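# Press the gauge pin on the magnet-marked post

## Task

Find the one post of the checking fixture that has a yellow magnet on it, push that post's gauge pin fully home and keep it there for at least one second (it may spring back out afterwards), without disturbing the other three pins or shifting the magnet.

## Robot and tools

Robot: two UR20 arms, left_arm and right_arm, each ending in a Robotiq 2F-85 two-finger gripper with a wrist camera (cam_left_wrist, cam_right_wrist, both 896x504). Calibrated bases in the scene frame: left_arm at (+0.060, +0.928, 0) m, right_arm at (-0.064, -0.817, 0) m, both almost unrotated and upright.

Frames. Scene frame: origin at table-top height midway between the nominal bases, +z up, +x out over the table, left_arm on +y. Each arm reports its end_effector_position (m), quaternion and velocities in its own base frame. Offsets you command are along the current Hand target's own axes: the gripper's fingers point along +z, they open and close along y, and the camera block sits about 10 cm out toward +x. end_effector_position is the point between the pads when closed; closed fingertips reach about 19 mm past it, open ones about 6 mm.

execute_actions(actions, cameras). actions is a list of actions; each action is a list of 1 to 15 rows, one row per 1/30 s step; if fewer than 15 rows, the last is held for the remaining steps. Every row has 18 numbers in [-1, 1] covering both arms: left dx, dy, dz, rx, ry, rz, gripper position, force_limit, speed, then the same nine for the right. The six pose numbers are an offset, not a pose, measured from that arm's Hand target at the start of the action (not from the prior row); 1.0 equals 0.6 m or 180 degrees, and rx, ry, rz form one rotation vector. Repeating an offset in a later action moves further. All six zero means hold the Hand target. Gripper position: +1 fully open (85 mm), about -0.8 pads touching, -1 close until blocked. force_limit and speed also run -1 to 1 (speed about 20, 85, 150 mm/s at -1, 0, +1); both default +1. Always resend the gripper numbers you want, since 0 is a real command. An empty actions list just reports state. cameras picks images: omitted or ["all"] gives all, [] none.

move(target, speed, blend, stop_force, zero, blocking, cameras). target is one 18-number row laid out as above, or a list of up to 15 such rows; every row is an offset from the same starting Hand targets, not chained. speed is path top speed in m/s (0.002 to 4.2, default 0.25; rotation capped at twice that in rad/s), one value or one per target. blend (m) rounds corners between listed targets. stop_force (6 to 120 N, one for both arms) ends an arm's path when its wrist sensor feels that much push against the motion; zero (default true) re-zeroes moving arms first. blocking=false returns early but cannot combine with stop_force. Paths are straight, ignore obstacles, last at least 0.5 s and at most 10 s. The result adds a move: line such as done, off_target, moving, held or fault, plus limits (paced = clipped pose, held = steps withheld).

wait(seconds 0 to 10) lets time pass holding commands. stop brakes a running move. zoom_image(camera, region [x0,y0,x1,y1] pixels, up to 504x504) enlarges part of the latest image. zero_wrist_force(arm) re-zeroes that sensor. read_manual gives licence texts. finished_scene(scene 1 to 3) ends the scene irreversibly; call it only once the goal holds.

Reading results: Hand target is the last commanded pose after clipping; the gripper often rests a little short of it, and only a new command closes that gap. Tool commands shows current gripper commands. object_status: 0 moving, 1 blocked while opening, 2 blocked while closing (gripping), 3 at requested opening. position_measured is in counts: 3 open, ~78 = 60 mm, ~130 = 40 mm, ~180 = 20 mm, ~230 pads together. Wrist force/torque are in end-effector axes, with a third line giving the peak since last shown; a press on a surface reads as force into the arm. Joint torques include gravity and are not contact readings. "within noise" means the arm is still.

How to press the pin: first locate the magnet post from the images (zoom if needed), then approach above that pin with closed fingers or a fingertip aligned with the pin axis, and push slowly along it using a move with a modest stop_force, or small stepped offsets, until the pin bottoms out; hold at least one second (wait), then back off with a move without stop_force. Do not brush the other pins or the magnet.

Avoid: arms are stiff, so a target slightly beyond a firm contact can trigger a fault; roughly 150 N net outside force, or a joint reaching its load limit (wrist joints 98.4 N m), stops the arm for 10 s. Fast moves hit harder and lag more. Orientation commands are clipped to 32 degrees from the current one per step. Keep paths away from an arm's own base, or its shoulder posture may flip. A clearance check blocks arm-to-arm approaches, but collisions between the arms can still end the scene. Motors heat when pushing or stretched: MOTOR HOT at 70 °C, a 30 to 60 s brake stop at 85 °C. Anything knocked off the table fails the task. Thinking lets simulated time run on.

Each tool is called after ">>>" by a JSON object that holds its "fn" and its "kwargs".

## Session

>>> {"fn": "execute_actions", "kwargs": {"actions": []}}

Scene clock: 0.00 s.
left_arm: end_effector_position=(+1.6020, +0.5513, +0.3701) position_measured=3 object_status=3 end_effector_quat_wxyz=(-0.049, +0.940, +0.190, +0.279) | right_arm: end_effector_position=(+0.4481, +0.4679, +0.3319) position_measured=3 object_status=3 end_effector_quat_wxyz=(-0.272, +0.502, +0.649, +0.503)
Joint positions: left_arm=[0.193 -0.686 0.985 -2.439 -1.472 -3.319] | right_arm=[4.007 -1.969 -2.772 1.193 2.076 2.519]
Joint velocities: within noise
Joint torques (N m): no reading
Motor temperatures (°C): left_arm=[24 35 26 39 34 34] | right_arm=[28 36 36 37 34 38]
Wrist force (N): no reading
Wrist torque (N m): no reading
Wrist force, peak (N): no reading
Hand target: left_arm +1.6020, +0.5513, +0.3701; -0.049, +0.940, +0.190, +0.279 | right_arm +0.4481, +0.4679, +0.3319; -0.272, +0.502, +0.649, +0.503
Tool commands: left_gripper/position=+1.0 left_gripper/force_limit=+1.0 left_gripper/speed=+1.0 right_gripper/position=+1.0 right_gripper/force_limit=+1.0 right_gripper/speed=+1.0
camera_calibration:
cam_left_wrist: T_world_to_cam=[[0.280319, -0.958405, -0.0536817, 0.116011], [-0.933413, -0.259108, -0.248199, 1.75322], [0.223966, 0.119682, -0.967221, 0.0591923], [0, 0, 0, 1]] pos_world=[1.5907, 0.558373, 0.498626]
cam_right_wrist: T_world_to_cam=[[0.956613, -0.13676, 0.257272, -0.433465], [0.120637, -0.61784, -0.776995, 0.502422], [0.265214, 0.774319, -0.574535, -0.162484], [0, 0, 0, 1]] pos_world=[0.39714, 0.37695, 0.408545]

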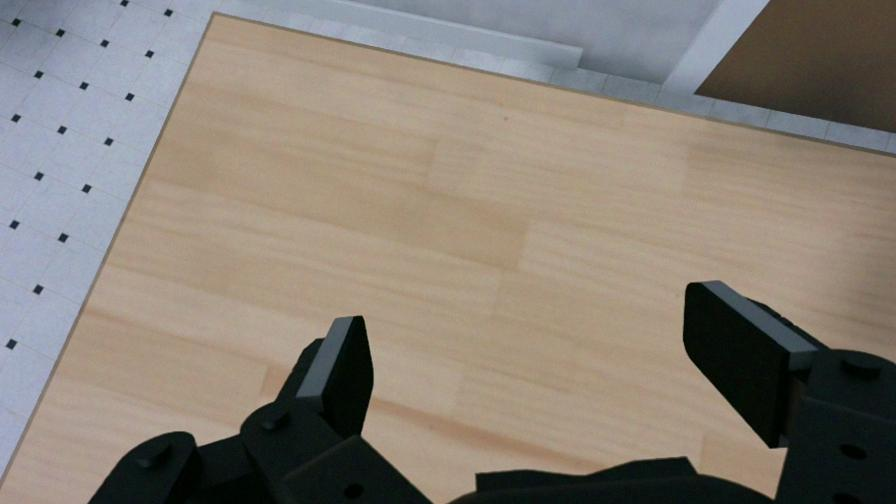

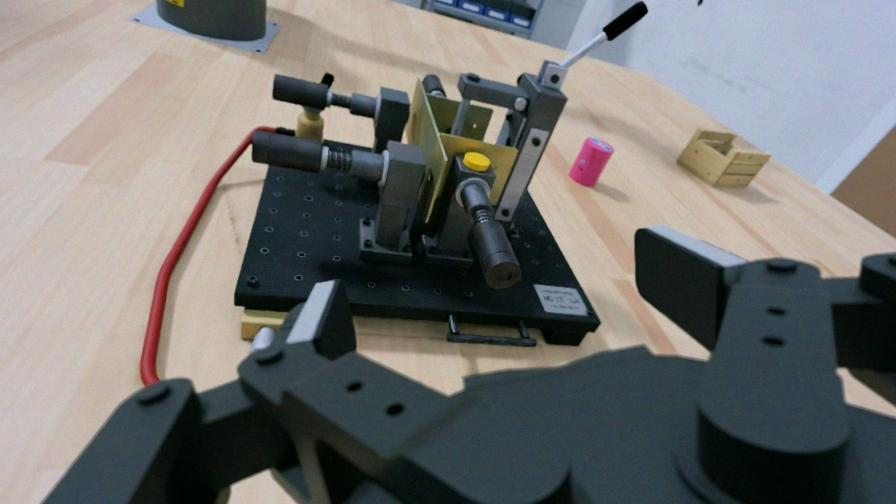

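>>> {"fn": "move", "kwargs": {"target": [0,0,0,0,0,0,1,1,1,0.025,0.295,-0.097,0,0,0,-1,-1,0], "cameras": ["cam_right_wrist"]}}

>>> {"fn": "zoom_image", "kwargs": {"camera": "cam_right_wrist", "region": [50, 50, 450, 350]}}

Scene clock: 2.27 s.
left_arm: end_effector_position=(+1.6020, +0.5513, +0.3701) position_measured=3 object_status=3 end_effector_quat_wxyz=(-0.049, +0.940, +0.190, +0.279) | right_arm: end_effector_position=(+0.5978, +0.4180, +0.4320) position_measured=232 object_status=3 end_effector_quat_wxyz=(-0.272, +0.502, +0.649, +0.503)
Joint positions: left_arm=[0.193 -0.686 0.985 -2.439 -1.472 -3.319] | right_arm=[3.703 -1.761 -2.559 0.669 2.35 2.352]
Joint velocities: within noise
Joint torques (N m): left_arm=[0.57 -278.39 -105.03 -11.29 1.75 -0.07] | right_arm=[-19 106.58 63.3 2.48 6.34 -7.1]
Motor temperatures (°C): left_arm=[24 35 26 39 34 34] | right_arm=[28 36 36 37 34 38]
Wrist force (N): left_arm=[0.6 0.1 0.0] | right_arm=[-0.6 0.0 -0.1]
Wrist torque (N m): left_arm=[0.03 -0.09 0.00] | right_arm=[-0.25 0.23 -0.28]
Wrist force, peak (N): left_arm=[0.7 -0.5 -0.3] | right_arm=[-0.7 3.1 -1.7]
Hand target: left_arm +1.6020, +0.5513, +0.3701; -0.049, +0.940, +0.190, +0.279 | right_arm +0.5978, +0.4180, +0.4321; -0.272, +0.502, +0.649, +0.503
Off the commanded pose: left_arm 0.000 m, 0 deg | right_arm 0.000 m, 0 deg.
move: done
camera_calibration:
cam_right_wrist: T_world_to_cam=[[0.956613, -0.13676, 0.257272, -0.609151], [0.120637, -0.61784, -0.776995, 0.531321], [0.265214, 0.774319, -0.574535, -0.10601], [0, 0, 0, 1]] pos_world=[0.54674, 0.32705, 0.508645]
Images, in order (width x height): cam_right_wrist 896x504.

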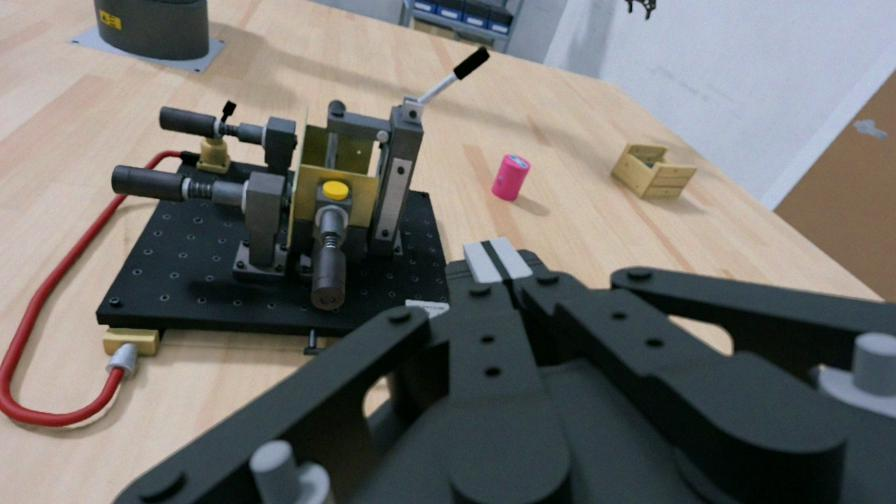

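Scaled by 1.260 from the camera's 896x504 image, which has a finer 1280x720 frame.

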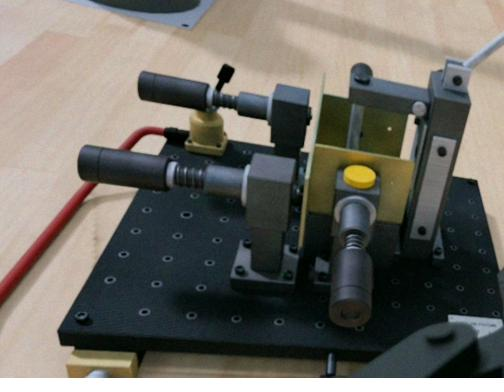

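>>> {"fn": "move", "kwargs": {"target": [0,0,0,0,0,0,1,1,1,-0.2385,-0.232,0.450,0.027,0.121,0.1215,-1,-1,0], "cameras": ["cam_right_wrist"]}}

Scene clock: 5.03 s.
left_arm: end_effector_position=(+1.6020, +0.5513, +0.3701) position_measured=3 object_status=3 end_effector_quat_wxyz=(-0.049, +0.940, +0.190, +0.279) | right_arm: end_effector_position=(+0.5696, +0.5549, +0.2431) position_measured=232 object_status=3 end_effector_quat_wxyz=(-0.433, +0.505, +0.555, +0.499)
Joint positions: left_arm=[0.193 -0.686 0.985 -2.439 -1.472 -3.319] | right_arm=[3.856 -2.34 -2.456 1.465 2.393 2.885]
Joint velocities: within noise
Joint torques (N m): left_arm=[2.75 -279.02 -108.9 -11.82 2.07 0.04] | right_arm=[-20.66 172.85 -17.45 -0.24 6.44 -5.31]
Motor temperatures (°C): left_arm=[24 35 26 39 34 34] | right_arm=[28 36 36 37 34 38]
Wrist force (N): left_arm=[0.4 0.1 -0.2] | right_arm=[-0.3 0.0 -0.5]
Wrist torque (N m): left_arm=[0.02 -0.05 0.00] | right_arm=[-0.06 0.18 -0.35]
Wrist force, peak (N): left_arm=[0.7 -0.2 -0.2] | right_arm=[-16.0 -1.0 11.8]
Hand target: left_arm +1.6020, +0.5513, +0.3701; -0.049, +0.940, +0.190, +0.279 | right_arm +0.5696, +0.5548, +0.2431; -0.433, +0.505, +0.555, +0.499 (not the last commanded pose)
Off the commanded pose: left_arm 0.000 m, 0 deg | right_arm 0.101 m, 10 deg.
move: held (right_arm; a check stopped the path); limits=held
pose unreachable (right arm): on one or more control steps of this call, first in action 0 (counted from 0), this arm could not follow its commanded pose, so it was not sent that pose on those steps. It may still have moved: this result reports where it is.
cause: moving toward the commanded pose would bring two parts of the arm too close to each other (its gripper and another part of the arm, with joints 4 (wrist 1) to 6 (wrist 3) between them).
camera_calibration:
cam_right_wrist: T_world_to_cam=[[0.994274, -0.100204, -0.0371221, -0.48508], [-0.0745865, -0.401998, -0.912598, 0.496948], [0.0765232, 0.910141, -0.40717, -0.321653], [0, 0, 0, 1]] pos_world=[0.543982, 0.443915, 0.304539]
Images, in order (width x height): cam_right_wrist 896x504.

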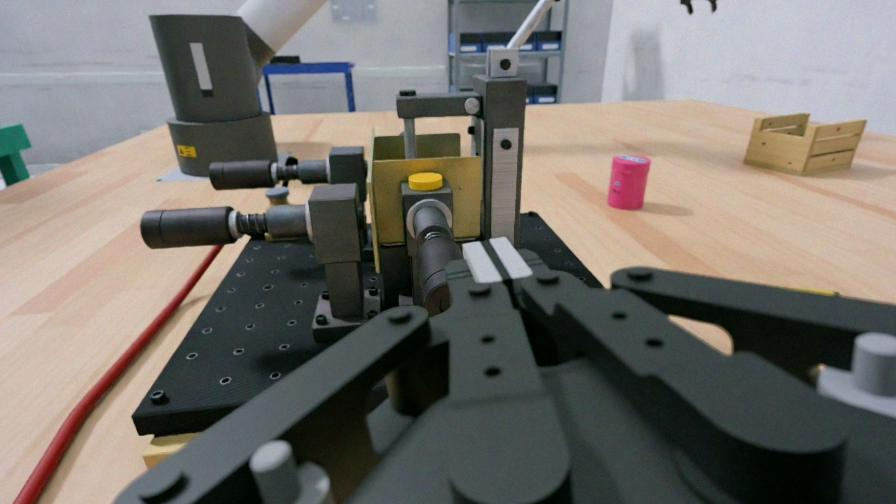

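>>> {"fn": "move", "kwargs": {"target": [0,0,0,0,0,0,1,1,1,-0.1132,-0.0335,0.115,0,0,0,-1,-1,0], "cameras": ["cam_right_wrist"]}}

>>> {"fn": "zoom_image", "kwargs": {"camera": "cam_right_wrist", "region": [300, 100, 604, 350]}}

Scene clock: 6.47 s.
left_arm: end_effector_position=(+1.6020, +0.5513, +0.3701) position_measured=3 object_status=3 end_effector_quat_wxyz=(-0.049, +0.940, +0.190, +0.279) | right_arm: end_effector_position=(+0.5588, +0.6115, +0.1685) position_measured=232 object_status=3 end_effector_quat_wxyz=(-0.433, +0.505, +0.556, +0.498)
Joint positions: left_arm=[0.193 -0.686 0.985 -2.439 -1.472 -3.319] | right_arm=[3.94 -2.468 -2.407 1.558 2.313 2.905]
Joint velocities: within noise
Joint torques (N m): left_arm=[2.73 -276.87 -109.46 -11.15 2.99 0.73] | right_arm=[1.69 153.14 -3.37 6.69 -0.29 -0.5]
Motor temperatures (°C): left_arm=[24 35 26 39 34 34] | right_arm=[28 36 36 37 34 38]
Wrist force (N): left_arm=[0.2 0.1 0.2] | right_arm=[0.8 -1.1 -0.2]
Wrist torque (N m): left_arm=[0.03 -0.01 0.00] | right_arm=[-0.41 0.07 -0.25]
Wrist force, peak (N): left_arm=[0.7 -0.2 -0.3] | right_arm=[-3.4 -0.8 2.2]
Hand target: left_arm +1.6020, +0.5513, +0.3701; -0.049, +0.940, +0.190, +0.279 | right_arm +0.5588, +0.6115, +0.1685; -0.433, +0.505, +0.556, +0.498 (not the last commanded pose)
Tool commands: left_gripper/position=+1.0 left_gripper/force_limit=+1.0 left_gripper/speed=+1.0 right_gripper/position=-1.0 right_gripper/force_limit=-1.0 right_gripper/speed=+0.003922
Off the commanded pose: left_arm 0.000 m, 0 deg | right_arm 0.005 m, 0 deg.
FORCE FAULT: contact force on the right arm reached its limit, and that arm stopped. The contact can be on any part of that arm, not only on its tool. That arm's remaining commands of this call were not run. That arm is still stopped at the end of this call. That arm stays stopped for about 10 more seconds. Until then a move that you send moves the other arm only, and its call returns only when the move has ended. Once the stop has ended, the next robot result says so. If the stop ends while you think or write, that arm runs what you send next, counted from a new Hand target: where the arm stands when the stop ends. While its stop runs, that arm takes no new command, but its gripper still runs the gripper command that each later call begins with. Until it ends, the stop uses up actions while you think or wait. An arm that is not stopped still takes commands.
move: fault (right_arm)
camera_calibration:
cam_right_wrist: T_world_to_cam=[[0.994425, -0.0984926, -0.0376704, -0.472429], [-0.0745034, -0.403415, -0.911979, 0.451573], [0.0746264, 0.909701, -0.408504, -0.401197], [0, 0, 0, 1]] pos_world=[0.533378, 0.50061, 0.230138]
Images, in order (width x height): cam_right_wrist 896x504.

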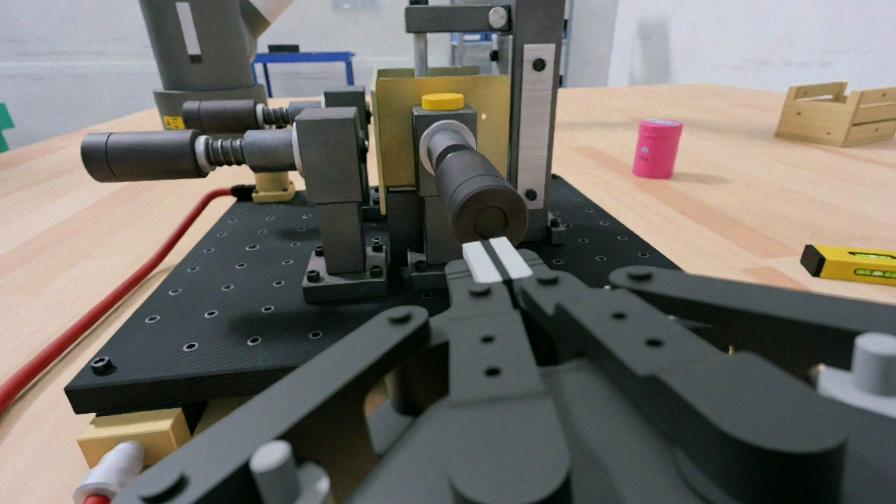

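Scaled by 1.658 from the camera's 896x504 image, which has a finer 1280x720 frame.

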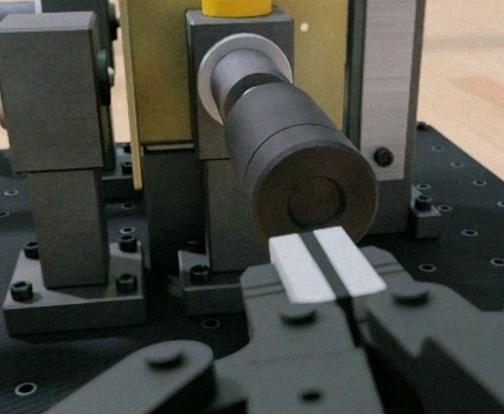

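>>> {"fn": "wait", "kwargs": {"seconds": 10, "cameras": []}}

>>> {"fn": "wait", "kwargs": {"seconds": 0.6, "cameras": []}}

>>> {"fn": "move", "kwargs": {"target": [0,0,0,0,0,0,1,1,1,0.062,0.018,-0.027,0,-0.111,0.037,-1,-1,0], "cameras": ["cam_right_wrist"]}}

>>> {"fn": "zoom_image", "kwargs": {"camera": "cam_right_wrist", "region": [300, 50, 604, 300]}}

Scene clock: 17.23 s.
left_arm: end_effector_position=(+1.6020, +0.5513, +0.3701) position_measured=3 object_status=3 end_effector_quat_wxyz=(-0.049, +0.940, +0.190, +0.279) | right_arm: end_effector_position=(+0.5588, +0.6115, +0.1685) position_measured=232 object_status=3 end_effector_quat_wxyz=(-0.433, +0.505, +0.556, +0.498)
Joint positions: left_arm=[0.193 -0.686 0.985 -2.439 -1.472 -3.319] | right_arm=[3.94 -2.468 -2.407 1.558 2.313 2.905]
Joint velocities: within noise
Joint torques (N m): left_arm=[6.52 -287.38 -116.45 -11.43 5.4 2.17] | right_arm=[1.88 152.82 -1.47 6.64 0.35 -1.1]
Motor temperatures (°C): left_arm=[24 35 26 39 34 34] | right_arm=[28 35 36 37 34 38]
Wrist force (N): left_arm=[0.2 -0.5 0.0] | right_arm=[0.7 -0.8 -0.7]
Wrist torque (N m): left_arm=[-0.07 -0.01 -0.01] | right_arm=[-0.35 0.08 -0.25]
Wrist force, peak (N): left_arm=[0.7 -0.3 -0.3] | right_arm=[1.0 -1.2 -0.7]
Hand target: left_arm +1.6020, +0.5513, +0.3701; -0.049, +0.940, +0.190, +0.279 | right_arm +0.5588, +0.6115, +0.1685; -0.433, +0.505, +0.556, +0.498 (not the last commanded pose)
Tool commands: left_gripper/position=+1.0 left_gripper/force_limit=+1.0 left_gripper/speed=+1.0 right_gripper/position=-1.0 right_gripper/force_limit=-1.0 right_gripper/speed=+0.003922
Off the commanded pose: left_arm 0.000 m, 0 deg | right_arm 0.005 m, 0 deg.
FORCE FAULT, CONTINUED: the right arm's stop, for the force fault that an earlier result reported, is over. The rest of the stop counts as 20 of the actions that you can send in this scene. That arm's target is now where it stood when the stop ended, not its last command. That arm accepts commands again.
wait: 10.00 s; at rest from the start
No camera images: "cameras" was empty.

Scene clock: 17.83 s.
left_arm: end_effector_position=(+1.6020, +0.5513, +0.3701) position_measured=3 object_status=3 end_effector_quat_wxyz=(-0.049, +0.940, +0.190, +0.279) | right_arm: end_effector_position=(+0.5588, +0.6115, +0.1685) position_measured=232 object_status=3 end_effector_quat_wxyz=(-0.433, +0.505, +0.556, +0.498)
Joint positions: left_arm=[0.193 -0.686 0.985 -2.439 -1.472 -3.319] | right_arm=[3.94 -2.468 -2.407 1.558 2.313 2.905]
Joint velocities: within noise
Joint torques (N m): left_arm=[8.43 -283.78 -120.5 -10.57 5.48 2.88] | right_arm=[1.86 163.88 -7.6 6.44 1.67 -1.59]
Motor temperatures (°C): left_arm=[24 35 26 39 34 34] | right_arm=[28 35 36 37 34 38]
Wrist force (N): left_arm=[0.3 0.1 -0.1] | right_arm=[0.6 -0.7 -0.6]
Wrist torque (N m): left_arm=[0.03 -0.05 -0.01] | right_arm=[-0.34 0.10 -0.25]
Wrist force, peak (N): left_arm=[0.5 -0.2 0.0] | right_arm=[0.8 -1.2 -0.7]
Hand target: left_arm +1.6020, +0.5513, +0.3701; -0.049, +0.940, +0.190, +0.279 | right_arm +0.5588, +0.6115, +0.1685; -0.433, +0.505, +0.556, +0.498 (not the last commanded pose)
Tool commands: left_gripper/position=+1.0 left_gripper/force_limit=+1.0 left_gripper/speed=+1.0 right_gripper/position=-1.0 right_gripper/force_limit=-1.0 right_gripper/speed=+0.003922
Off the commanded pose: left_arm 0.000 m, 0 deg | right_arm 0.005 m, 0 deg.
wait: 0.60 s; at rest by 0.17 s
No camera images: "cameras" was empty.

Scene clock: 19.33 s.
left_arm: end_effector_position=(+1.6020, +0.5513, +0.3701) position_measured=3 object_status=3 end_effector_quat_wxyz=(-0.049, +0.940, +0.190, +0.279) | right_arm: end_effector_position=(+0.5649, +0.6002, +0.2084) position_measured=232 object_status=3 end_effector_quat_wxyz=(-0.358, +0.615, +0.592, +0.377)
Joint positions: left_arm=[0.193 -0.686 0.985 -2.439 -1.472 -3.319] | right_arm=[3.968 -2.148 -2.515 0.927 2.18 2.766]
Joint velocities: within noise
Joint torques (N m): left_arm=[1.26 -288.8 -120.12 -10.81 5.77 2.4] | right_arm=[20.22 153.97 28.01 4.62 -2.32 -6.94]
Motor temperatures (°C): left_arm=[24 35 26 39 34 34] | right_arm=[28 35 36 37 34 38]
Wrist force (N): left_arm=[0.2 -0.4 -0.1] | right_arm=[-0.8 0.3 0.2]
Wrist torque (N m): left_arm=[-0.05 -0.01 -0.01] | right_arm=[0.00 0.42 -0.30]
Wrist force, peak (N): left_arm=[0.6 -0.3 0.1] | right_arm=[-1.2 -1.3 0.0]
Hand target: left_arm +1.6020, +0.5513, +0.3701; -0.049, +0.940, +0.190, +0.279 | right_arm +0.5649, +0.6003, +0.2085; -0.358, +0.615, +0.592, +0.377
Off the commanded pose: left_arm 0.000 m, 0 deg | right_arm 0.000 m, 0 deg.
move: done
camera_calibration:
cam_right_wrist: T_world_to_cam=[[0.978009, -0.179003, -0.107036, -0.406063], [-0.201398, -0.677184, -0.707715, 0.677273], [0.0541999, 0.713708, -0.698343, -0.185416], [0, 0, 0, 1]] pos_world=[0.543584, 0.518285, 0.306369]
Images, in order (width x height): cam_right_wrist 896x504.

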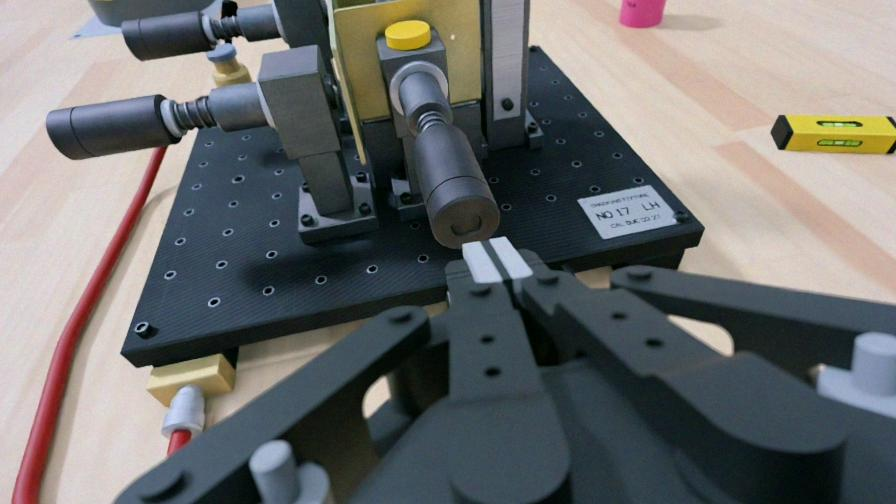

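Scaled by 1.658 from the camera's 896x504 image, which has a finer 1280x720 frame.

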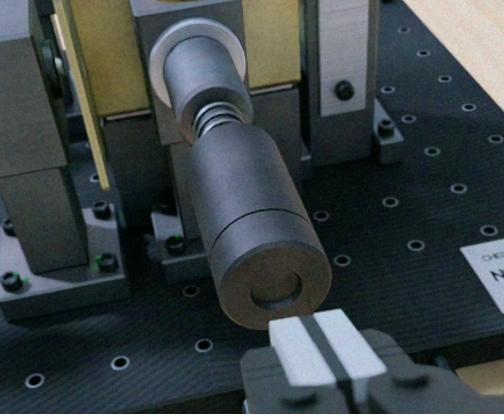

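>>> {"fn": "move", "kwargs": {"target": [0,0,0,0,0,0,1,1,1,-0.043,-0.001,0.078,0,0,0,-1,-1,0], "cameras": ["cam_right_wrist"]}}

>>> {"fn": "move", "kwargs": {"target": [0,0,0,0,0,0,1,1,1,0.0534,-0.001,0.1036,0,0,0,-1,-1,0], "speed": 0.02, "stop_force": 50, "cameras": ["cam_right_wrist"]}}

>>> {"fn": "zoom_image", "kwargs": {"camera": "cam_right_wrist", "region": [300, 50, 604, 300]}}

Scene clock: 21.03 s.
left_arm: end_effector_position=(+1.6020, +0.5513, +0.3701) position_measured=3 object_status=3 end_effector_quat_wxyz=(-0.049, +0.940, +0.190, +0.279) | right_arm: end_effector_position=(+0.5658, +0.6299, +0.1642) position_measured=232 object_status=3 end_effector_quat_wxyz=(-0.358, +0.615, +0.592, +0.377)
Joint positions: left_arm=[0.193 -0.686 0.985 -2.439 -1.472 -3.319] | right_arm=[3.999 -2.236 -2.487 0.999 2.154 2.787]
Joint velocities: within noise
Joint torques (N m): left_arm=[10.98 -289.06 -116.63 -10.03 5.6 1.86] | right_arm=[29.36 121.89 25.72 14.38 -1.7 5.15]
Motor temperatures (°C): left_arm=[24 35 26 38 34 34] | right_arm=[28 35 36 37 34 38]
Wrist force (N): left_arm=[0.5 -0.2 0.1] | right_arm=[-1.0 0.8 0.1]
Wrist torque (N m): left_arm=[-0.02 -0.08 -0.01] | right_arm=[0.20 0.45 -0.28]
Wrist force, peak (N): left_arm=[0.5 -0.1 -0.5] | right_arm=[-1.7 0.4 1.5]
Hand target: left_arm +1.6020, +0.5513, +0.3701; -0.049, +0.940, +0.190, +0.279 | right_arm +0.5658, +0.6300, +0.1641; -0.358, +0.615, +0.592, +0.377
Off the commanded pose: left_arm 0.000 m, 0 deg | right_arm 0.000 m, 0 deg.
move: done
camera_calibration:
cam_right_wrist: T_world_to_cam=[[0.978031, -0.178938, -0.106942, -0.406442], [-0.201289, -0.677256, -0.707677, 0.666185], [0.054203, 0.713656, -0.698396, -0.237558], [0, 0, 0, 1]] pos_world=[0.544485, 0.547985, 0.262069]
Images, in order (width x height): cam_right_wrist 896x504.

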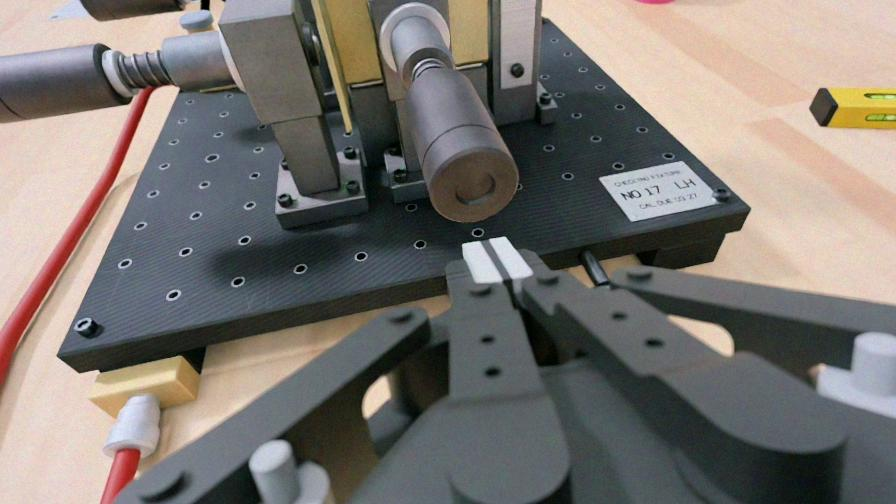

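Scene clock: 24.40 s.
left_arm: end_effector_position=(+1.6020, +0.5513, +0.3701) position_measured=3 object_status=3 end_effector_quat_wxyz=(-0.049, +0.940, +0.190, +0.279) | right_arm: end_effector_position=(+0.5664, +0.6786, +0.1641) position_measured=232 object_status=3 end_effector_quat_wxyz=(-0.358, +0.615, +0.593, +0.377)
Joint positions: left_arm=[0.193 -0.686 0.985 -2.439 -1.472 -3.319] | right_arm=[4.047 -2.24 -2.445 0.977 2.115 2.817]
Joint velocities: within noise
Joint torques (N m): left_arm=[12.01 -290.84 -120.09 -10.35 4.99 2.52] | right_arm=[7.22 146.38 24.19 9.51 1.03 0.45]
Motor temperatures (°C): left_arm=[24 35 26 38 34 34] | right_arm=[28 35 36 37 34 38]
Wrist force (N): left_arm=[0.6 -0.1 -0.1] | right_arm=[-5.4 0.9 -8.8]
Wrist torque (N m): left_arm=[-0.01 -0.10 0.00] | right_arm=[0.23 0.18 -0.29]
Wrist force, peak (N): left_arm=[0.5 0.0 -0.6] | right_arm=[-33.1 -6.7 -127.7]
Hand target: left_arm +1.6020, +0.5513, +0.3701; -0.049, +0.940, +0.190, +0.279 | right_arm +0.5664, +0.6786, +0.1641; -0.358, +0.615, +0.593, +0.377 (not the last commanded pose)
Tool commands: left_gripper/position=+1.0 left_gripper/force_limit=+1.0 left_gripper/speed=+1.0 right_gripper/position=-1.0 right_gripper/force_limit=-1.0 right_gripper/speed=+0.003922
Off the commanded pose: left_arm 0.000 m, 0 deg | right_arm 0.021 m, 0 deg.
FORCE FAULT: contact force on the right arm reached its limit, and that arm stopped. The contact can be on any part of that arm, not only on its tool. That arm's remaining commands of this call were not run. That arm is still stopped at the end of this call. That arm stays stopped for about 9 more seconds. Until then a move that you send moves the other arm only, and its call returns only when the move has ended. Once the stop has ended, the next robot result says so. If the stop ends while you think or write, that arm runs what you send next, counted from a new Hand target: where the arm stands when the stop ends. While its stop runs, that arm takes no new command, but its gripper still runs the gripper command that each later call begins with. Until it ends, the stop uses up actions while you think or wait. An arm that is not stopped still takes commands.
move: fault (right_arm; stop_force had ended the path)
camera_calibration:
cam_right_wrist: T_world_to_cam=[[0.97833, -0.177347, -0.106855, -0.399559], [-0.200107, -0.677339, -0.707933, 0.698711], [0.053173, 0.713975, -0.698149, -0.272115], [0, 0, 0, 1]] pos_world=[0.545187, 0.596686, 0.261969]
Images, in order (width x height): cam_right_wrist 896x504.

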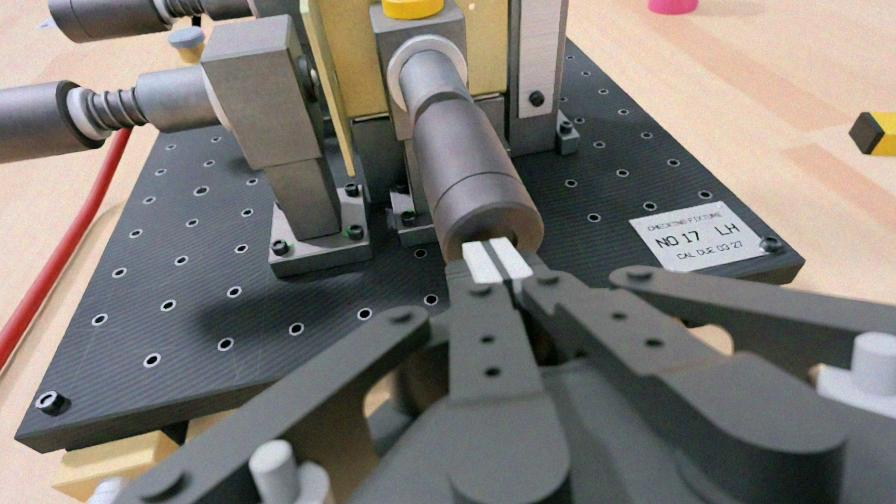

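Scaled by 1.658 from the camera's 896x504 image, which has a finer 1280x720 frame.

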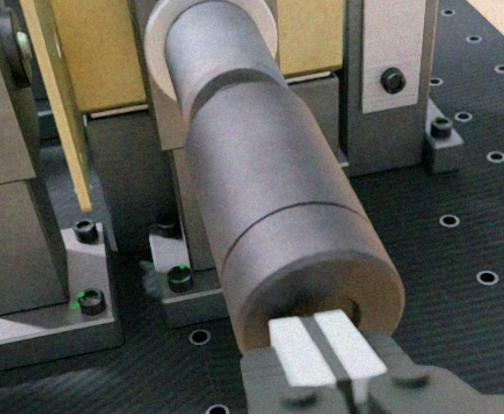

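>>> {"fn": "wait", "kwargs": {"seconds": 9.6, "cameras": ["cam_right_wrist"]}}

>>> {"fn": "move", "kwargs": {"target": [0,0,0,0,0,0,1,1,1,0.0076,0,0.0148,0,0,0,-1,-1,0], "speed": 0.004, "stop_force": 25, "cameras": ["cam_right_wrist"]}}

>>> {"fn": "wait", "kwargs": {"seconds": 1.5, "cameras": ["cam_right_wrist"]}}

>>> {"fn": "zoom_image", "kwargs": {"camera": "cam_right_wrist", "region": [300, 0, 604, 250]}}

Scene clock: 34.40 s.
left_arm: end_effector_position=(+1.6020, +0.5513, +0.3701) position_measured=3 object_status=3 end_effector_quat_wxyz=(-0.049, +0.940, +0.190, +0.279) | right_arm: end_effector_position=(+0.5664, +0.6786, +0.1641) position_measured=232 object_status=3 end_effector_quat_wxyz=(-0.358, +0.615, +0.593, +0.377)
Joint positions: left_arm=[0.193 -0.686 0.985 -2.439 -1.472 -3.319] | right_arm=[4.047 -2.24 -2.445 0.977 2.115 2.817]
Joint velocities: within noise
Joint torques (N m): left_arm=[6.18 -290.83 -114.23 -10.17 4.84 2.51] | right_arm=[7.02 142.5 23.57 8.66 0.59 0]
Motor temperatures (°C): left_arm=[24 35 26 38 34 34] | right_arm=[28 35 36 37 34 38]
Wrist force (N): left_arm=[0.6 0.1 0.0] | right_arm=[-5.6 0.7 -8.9]
Wrist torque (N m): left_arm=[0.02 -0.09 -0.01] | right_arm=[0.19 0.20 -0.28]
Wrist force, peak (N): left_arm=[0.6 -0.5 -0.3] | right_arm=[-5.7 0.9 -9.1]
Hand target: left_arm +1.6020, +0.5513, +0.3701; -0.049, +0.940, +0.190, +0.279 | right_arm +0.5664, +0.6786, +0.1641; -0.358, +0.615, +0.593, +0.377 (not the last commanded pose)
Tool commands: left_gripper/position=+1.0 left_gripper/force_limit=+1.0 left_gripper/speed=+1.0 right_gripper/position=-1.0 right_gripper/force_limit=-1.0 right_gripper/speed=+0.003922
Off the commanded pose: left_arm 0.000 m, 0 deg | right_arm 0.021 m, 0 deg.
FORCE FAULT, CONTINUED: the right arm's stop, for the force fault that an earlier result reported, is over. The rest of the stop counts as 18 of the actions that you can send in this scene. During its stop the right arm's controller moved it back a little. That arm's target is now where it stood when the stop ended, not its last command. That arm accepts commands again.
wait: 9.60 s; at rest from the start
camera_calibration:
cam_right_wrist: T_world_to_cam=[[0.97833, -0.177347, -0.106855, -0.399559], [-0.200107, -0.677339, -0.707933, 0.698711], [0.053173, 0.713975, -0.698149, -0.272115], [0, 0, 0, 1]] pos_world=[0.545187, 0.596686, 0.261969]
Images, in order (width x height): cam_right_wrist 896x504.

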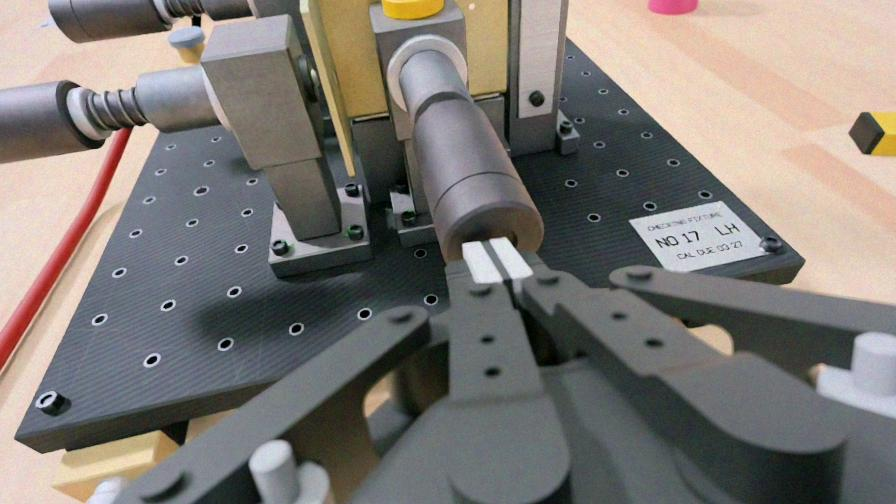

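Scene clock: 35.57 s.
left_arm: end_effector_position=(+1.6020, +0.5513, +0.3701) position_measured=3 object_status=3 end_effector_quat_wxyz=(-0.049, +0.940, +0.190, +0.279) | right_arm: end_effector_position=(+0.5665, +0.6808, +0.1640) position_measured=232 object_status=3 end_effector_quat_wxyz=(-0.358, +0.615, +0.593, +0.377)
Joint positions: left_arm=[0.193 -0.686 0.985 -2.439 -1.472 -3.319] | right_arm=[4.049 -2.24 -2.443 0.976 2.113 2.818]
Joint velocities: within noise
Joint torques (N m): left_arm=[11.27 -288.69 -115.62 -9.96 5.54 2.23] | right_arm=[3.21 133.15 32.43 7.81 4.66 -0.91]
Motor temperatures (°C): left_arm=[24 35 26 38 34 34] | right_arm=[28 35 36 37 34 38]
Wrist force (N): left_arm=[0.3 -0.2 -0.2] | right_arm=[-16.1 -5.2 -45.8]
Wrist torque (N m): left_arm=[-0.02 -0.04 -0.01] | right_arm=[0.39 0.24 -0.38]
Wrist force, peak (N): left_arm=[0.5 -0.3 -0.1] | right_arm=[-17.7 -5.2 -47.6]
Hand target: left_arm +1.6020, +0.5513, +0.3701; -0.049, +0.940, +0.190, +0.279 | right_arm +0.5665, +0.6807, +0.1641; -0.358, +0.615, +0.593, +0.377 (not the last commanded pose)
Off the commanded pose: left_arm 0.000 m, 0 deg | right_arm 0.008 m, 0 deg.
move: contact (right_arm)
camera_calibration:
cam_right_wrist: T_world_to_cam=[[0.978308, -0.177437, -0.106906, -0.399205], [-0.200213, -0.677418, -0.707828, 0.70023], [0.053175, 0.713878, -0.698249, -0.273536], [0, 0, 0, 1]] pos_world=[0.545286, 0.598786, 0.261969]
Images, in order (width x height): cam_right_wrist 896x504.

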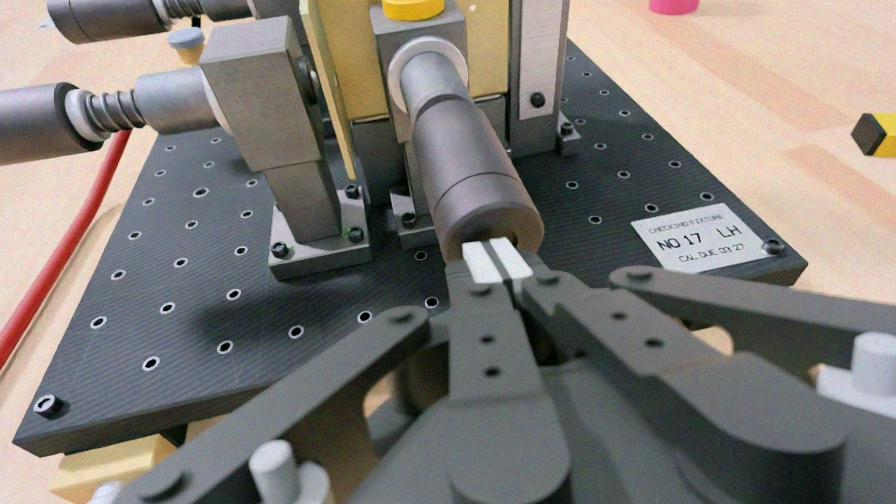

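Scene clock: 37.07 s.
left_arm: end_effector_position=(+1.6020, +0.5513, +0.3701) position_measured=3 object_status=3 end_effector_quat_wxyz=(-0.049, +0.940, +0.190, +0.279) | right_arm: end_effector_position=(+0.5665, +0.6807, +0.1640) position_measured=232 object_status=3 end_effector_quat_wxyz=(-0.358, +0.615, +0.593, +0.377)
Joint positions: left_arm=[0.193 -0.686 0.985 -2.439 -1.472 -3.319] | right_arm=[4.049 -2.24 -2.443 0.976 2.113 2.818]
Joint velocities: within noise
Joint torques (N m): left_arm=[7.18 -292.03 -113.87 -10.66 5.35 2.55] | right_arm=[1.72 148.74 28.49 12.02 5.45 -5.07]
Motor temperatures (°C): left_arm=[24 35 26 38 34 34] | right_arm=[28 35 36 37 34 38]
Wrist force (N): left_arm=[0.6 -0.3 -0.2] | right_arm=[-11.9 -5.1 -38.4]
Wrist torque (N m): left_arm=[-0.03 -0.08 -0.01] | right_arm=[0.41 0.28 -0.36]
Wrist force, peak (N): left_arm=[0.6 -0.3 -0.2] | right_arm=[-15.8 -4.8 -45.2]
Hand target: left_arm +1.6020, +0.5513, +0.3701; -0.049, +0.940, +0.190, +0.279 | right_arm +0.5665, +0.6807, +0.1641; -0.358, +0.615, +0.593, +0.377 (not the last commanded pose)
Tool commands: left_gripper/position=+1.0 left_gripper/force_limit=+1.0 left_gripper/speed=+1.0 right_gripper/position=-1.0 right_gripper/force_limit=-1.0 right_gripper/speed=+0.0
Off the commanded pose: left_arm 0.000 m, 0 deg | right_arm 0.008 m, 0 deg.
wait: 1.50 s; at rest by 0.17 s
camera_calibration:
cam_right_wrist: T_world_to_cam=[[0.978329, -0.177362, -0.106843, -0.399278], [-0.200112, -0.677387, -0.707885, 0.700172], [0.0531783, 0.713925, -0.6982, -0.273579], [0, 0, 0, 1]] pos_world=[0.545287, 0.598786, 0.261969]
Images, in order (width x height): cam_right_wrist 896x504.

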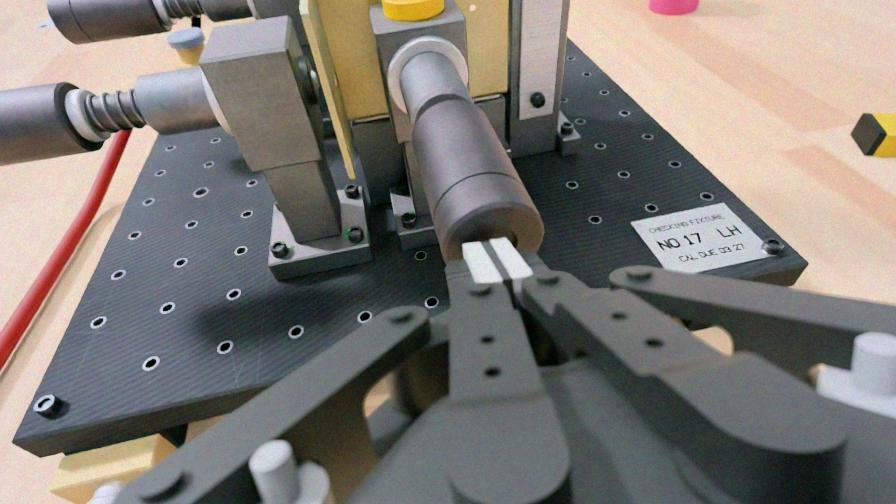

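Scaled by 1.658 from the camera's 896x504 image, which has a finer 1280x720 frame.

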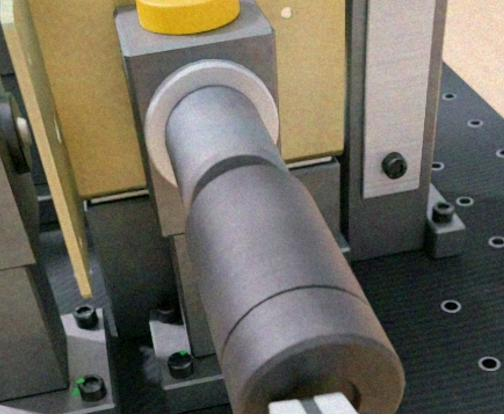

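>>> {"fn": "finished_scene", "kwargs": {"scene": 2}}

The scene is finished: the task was done.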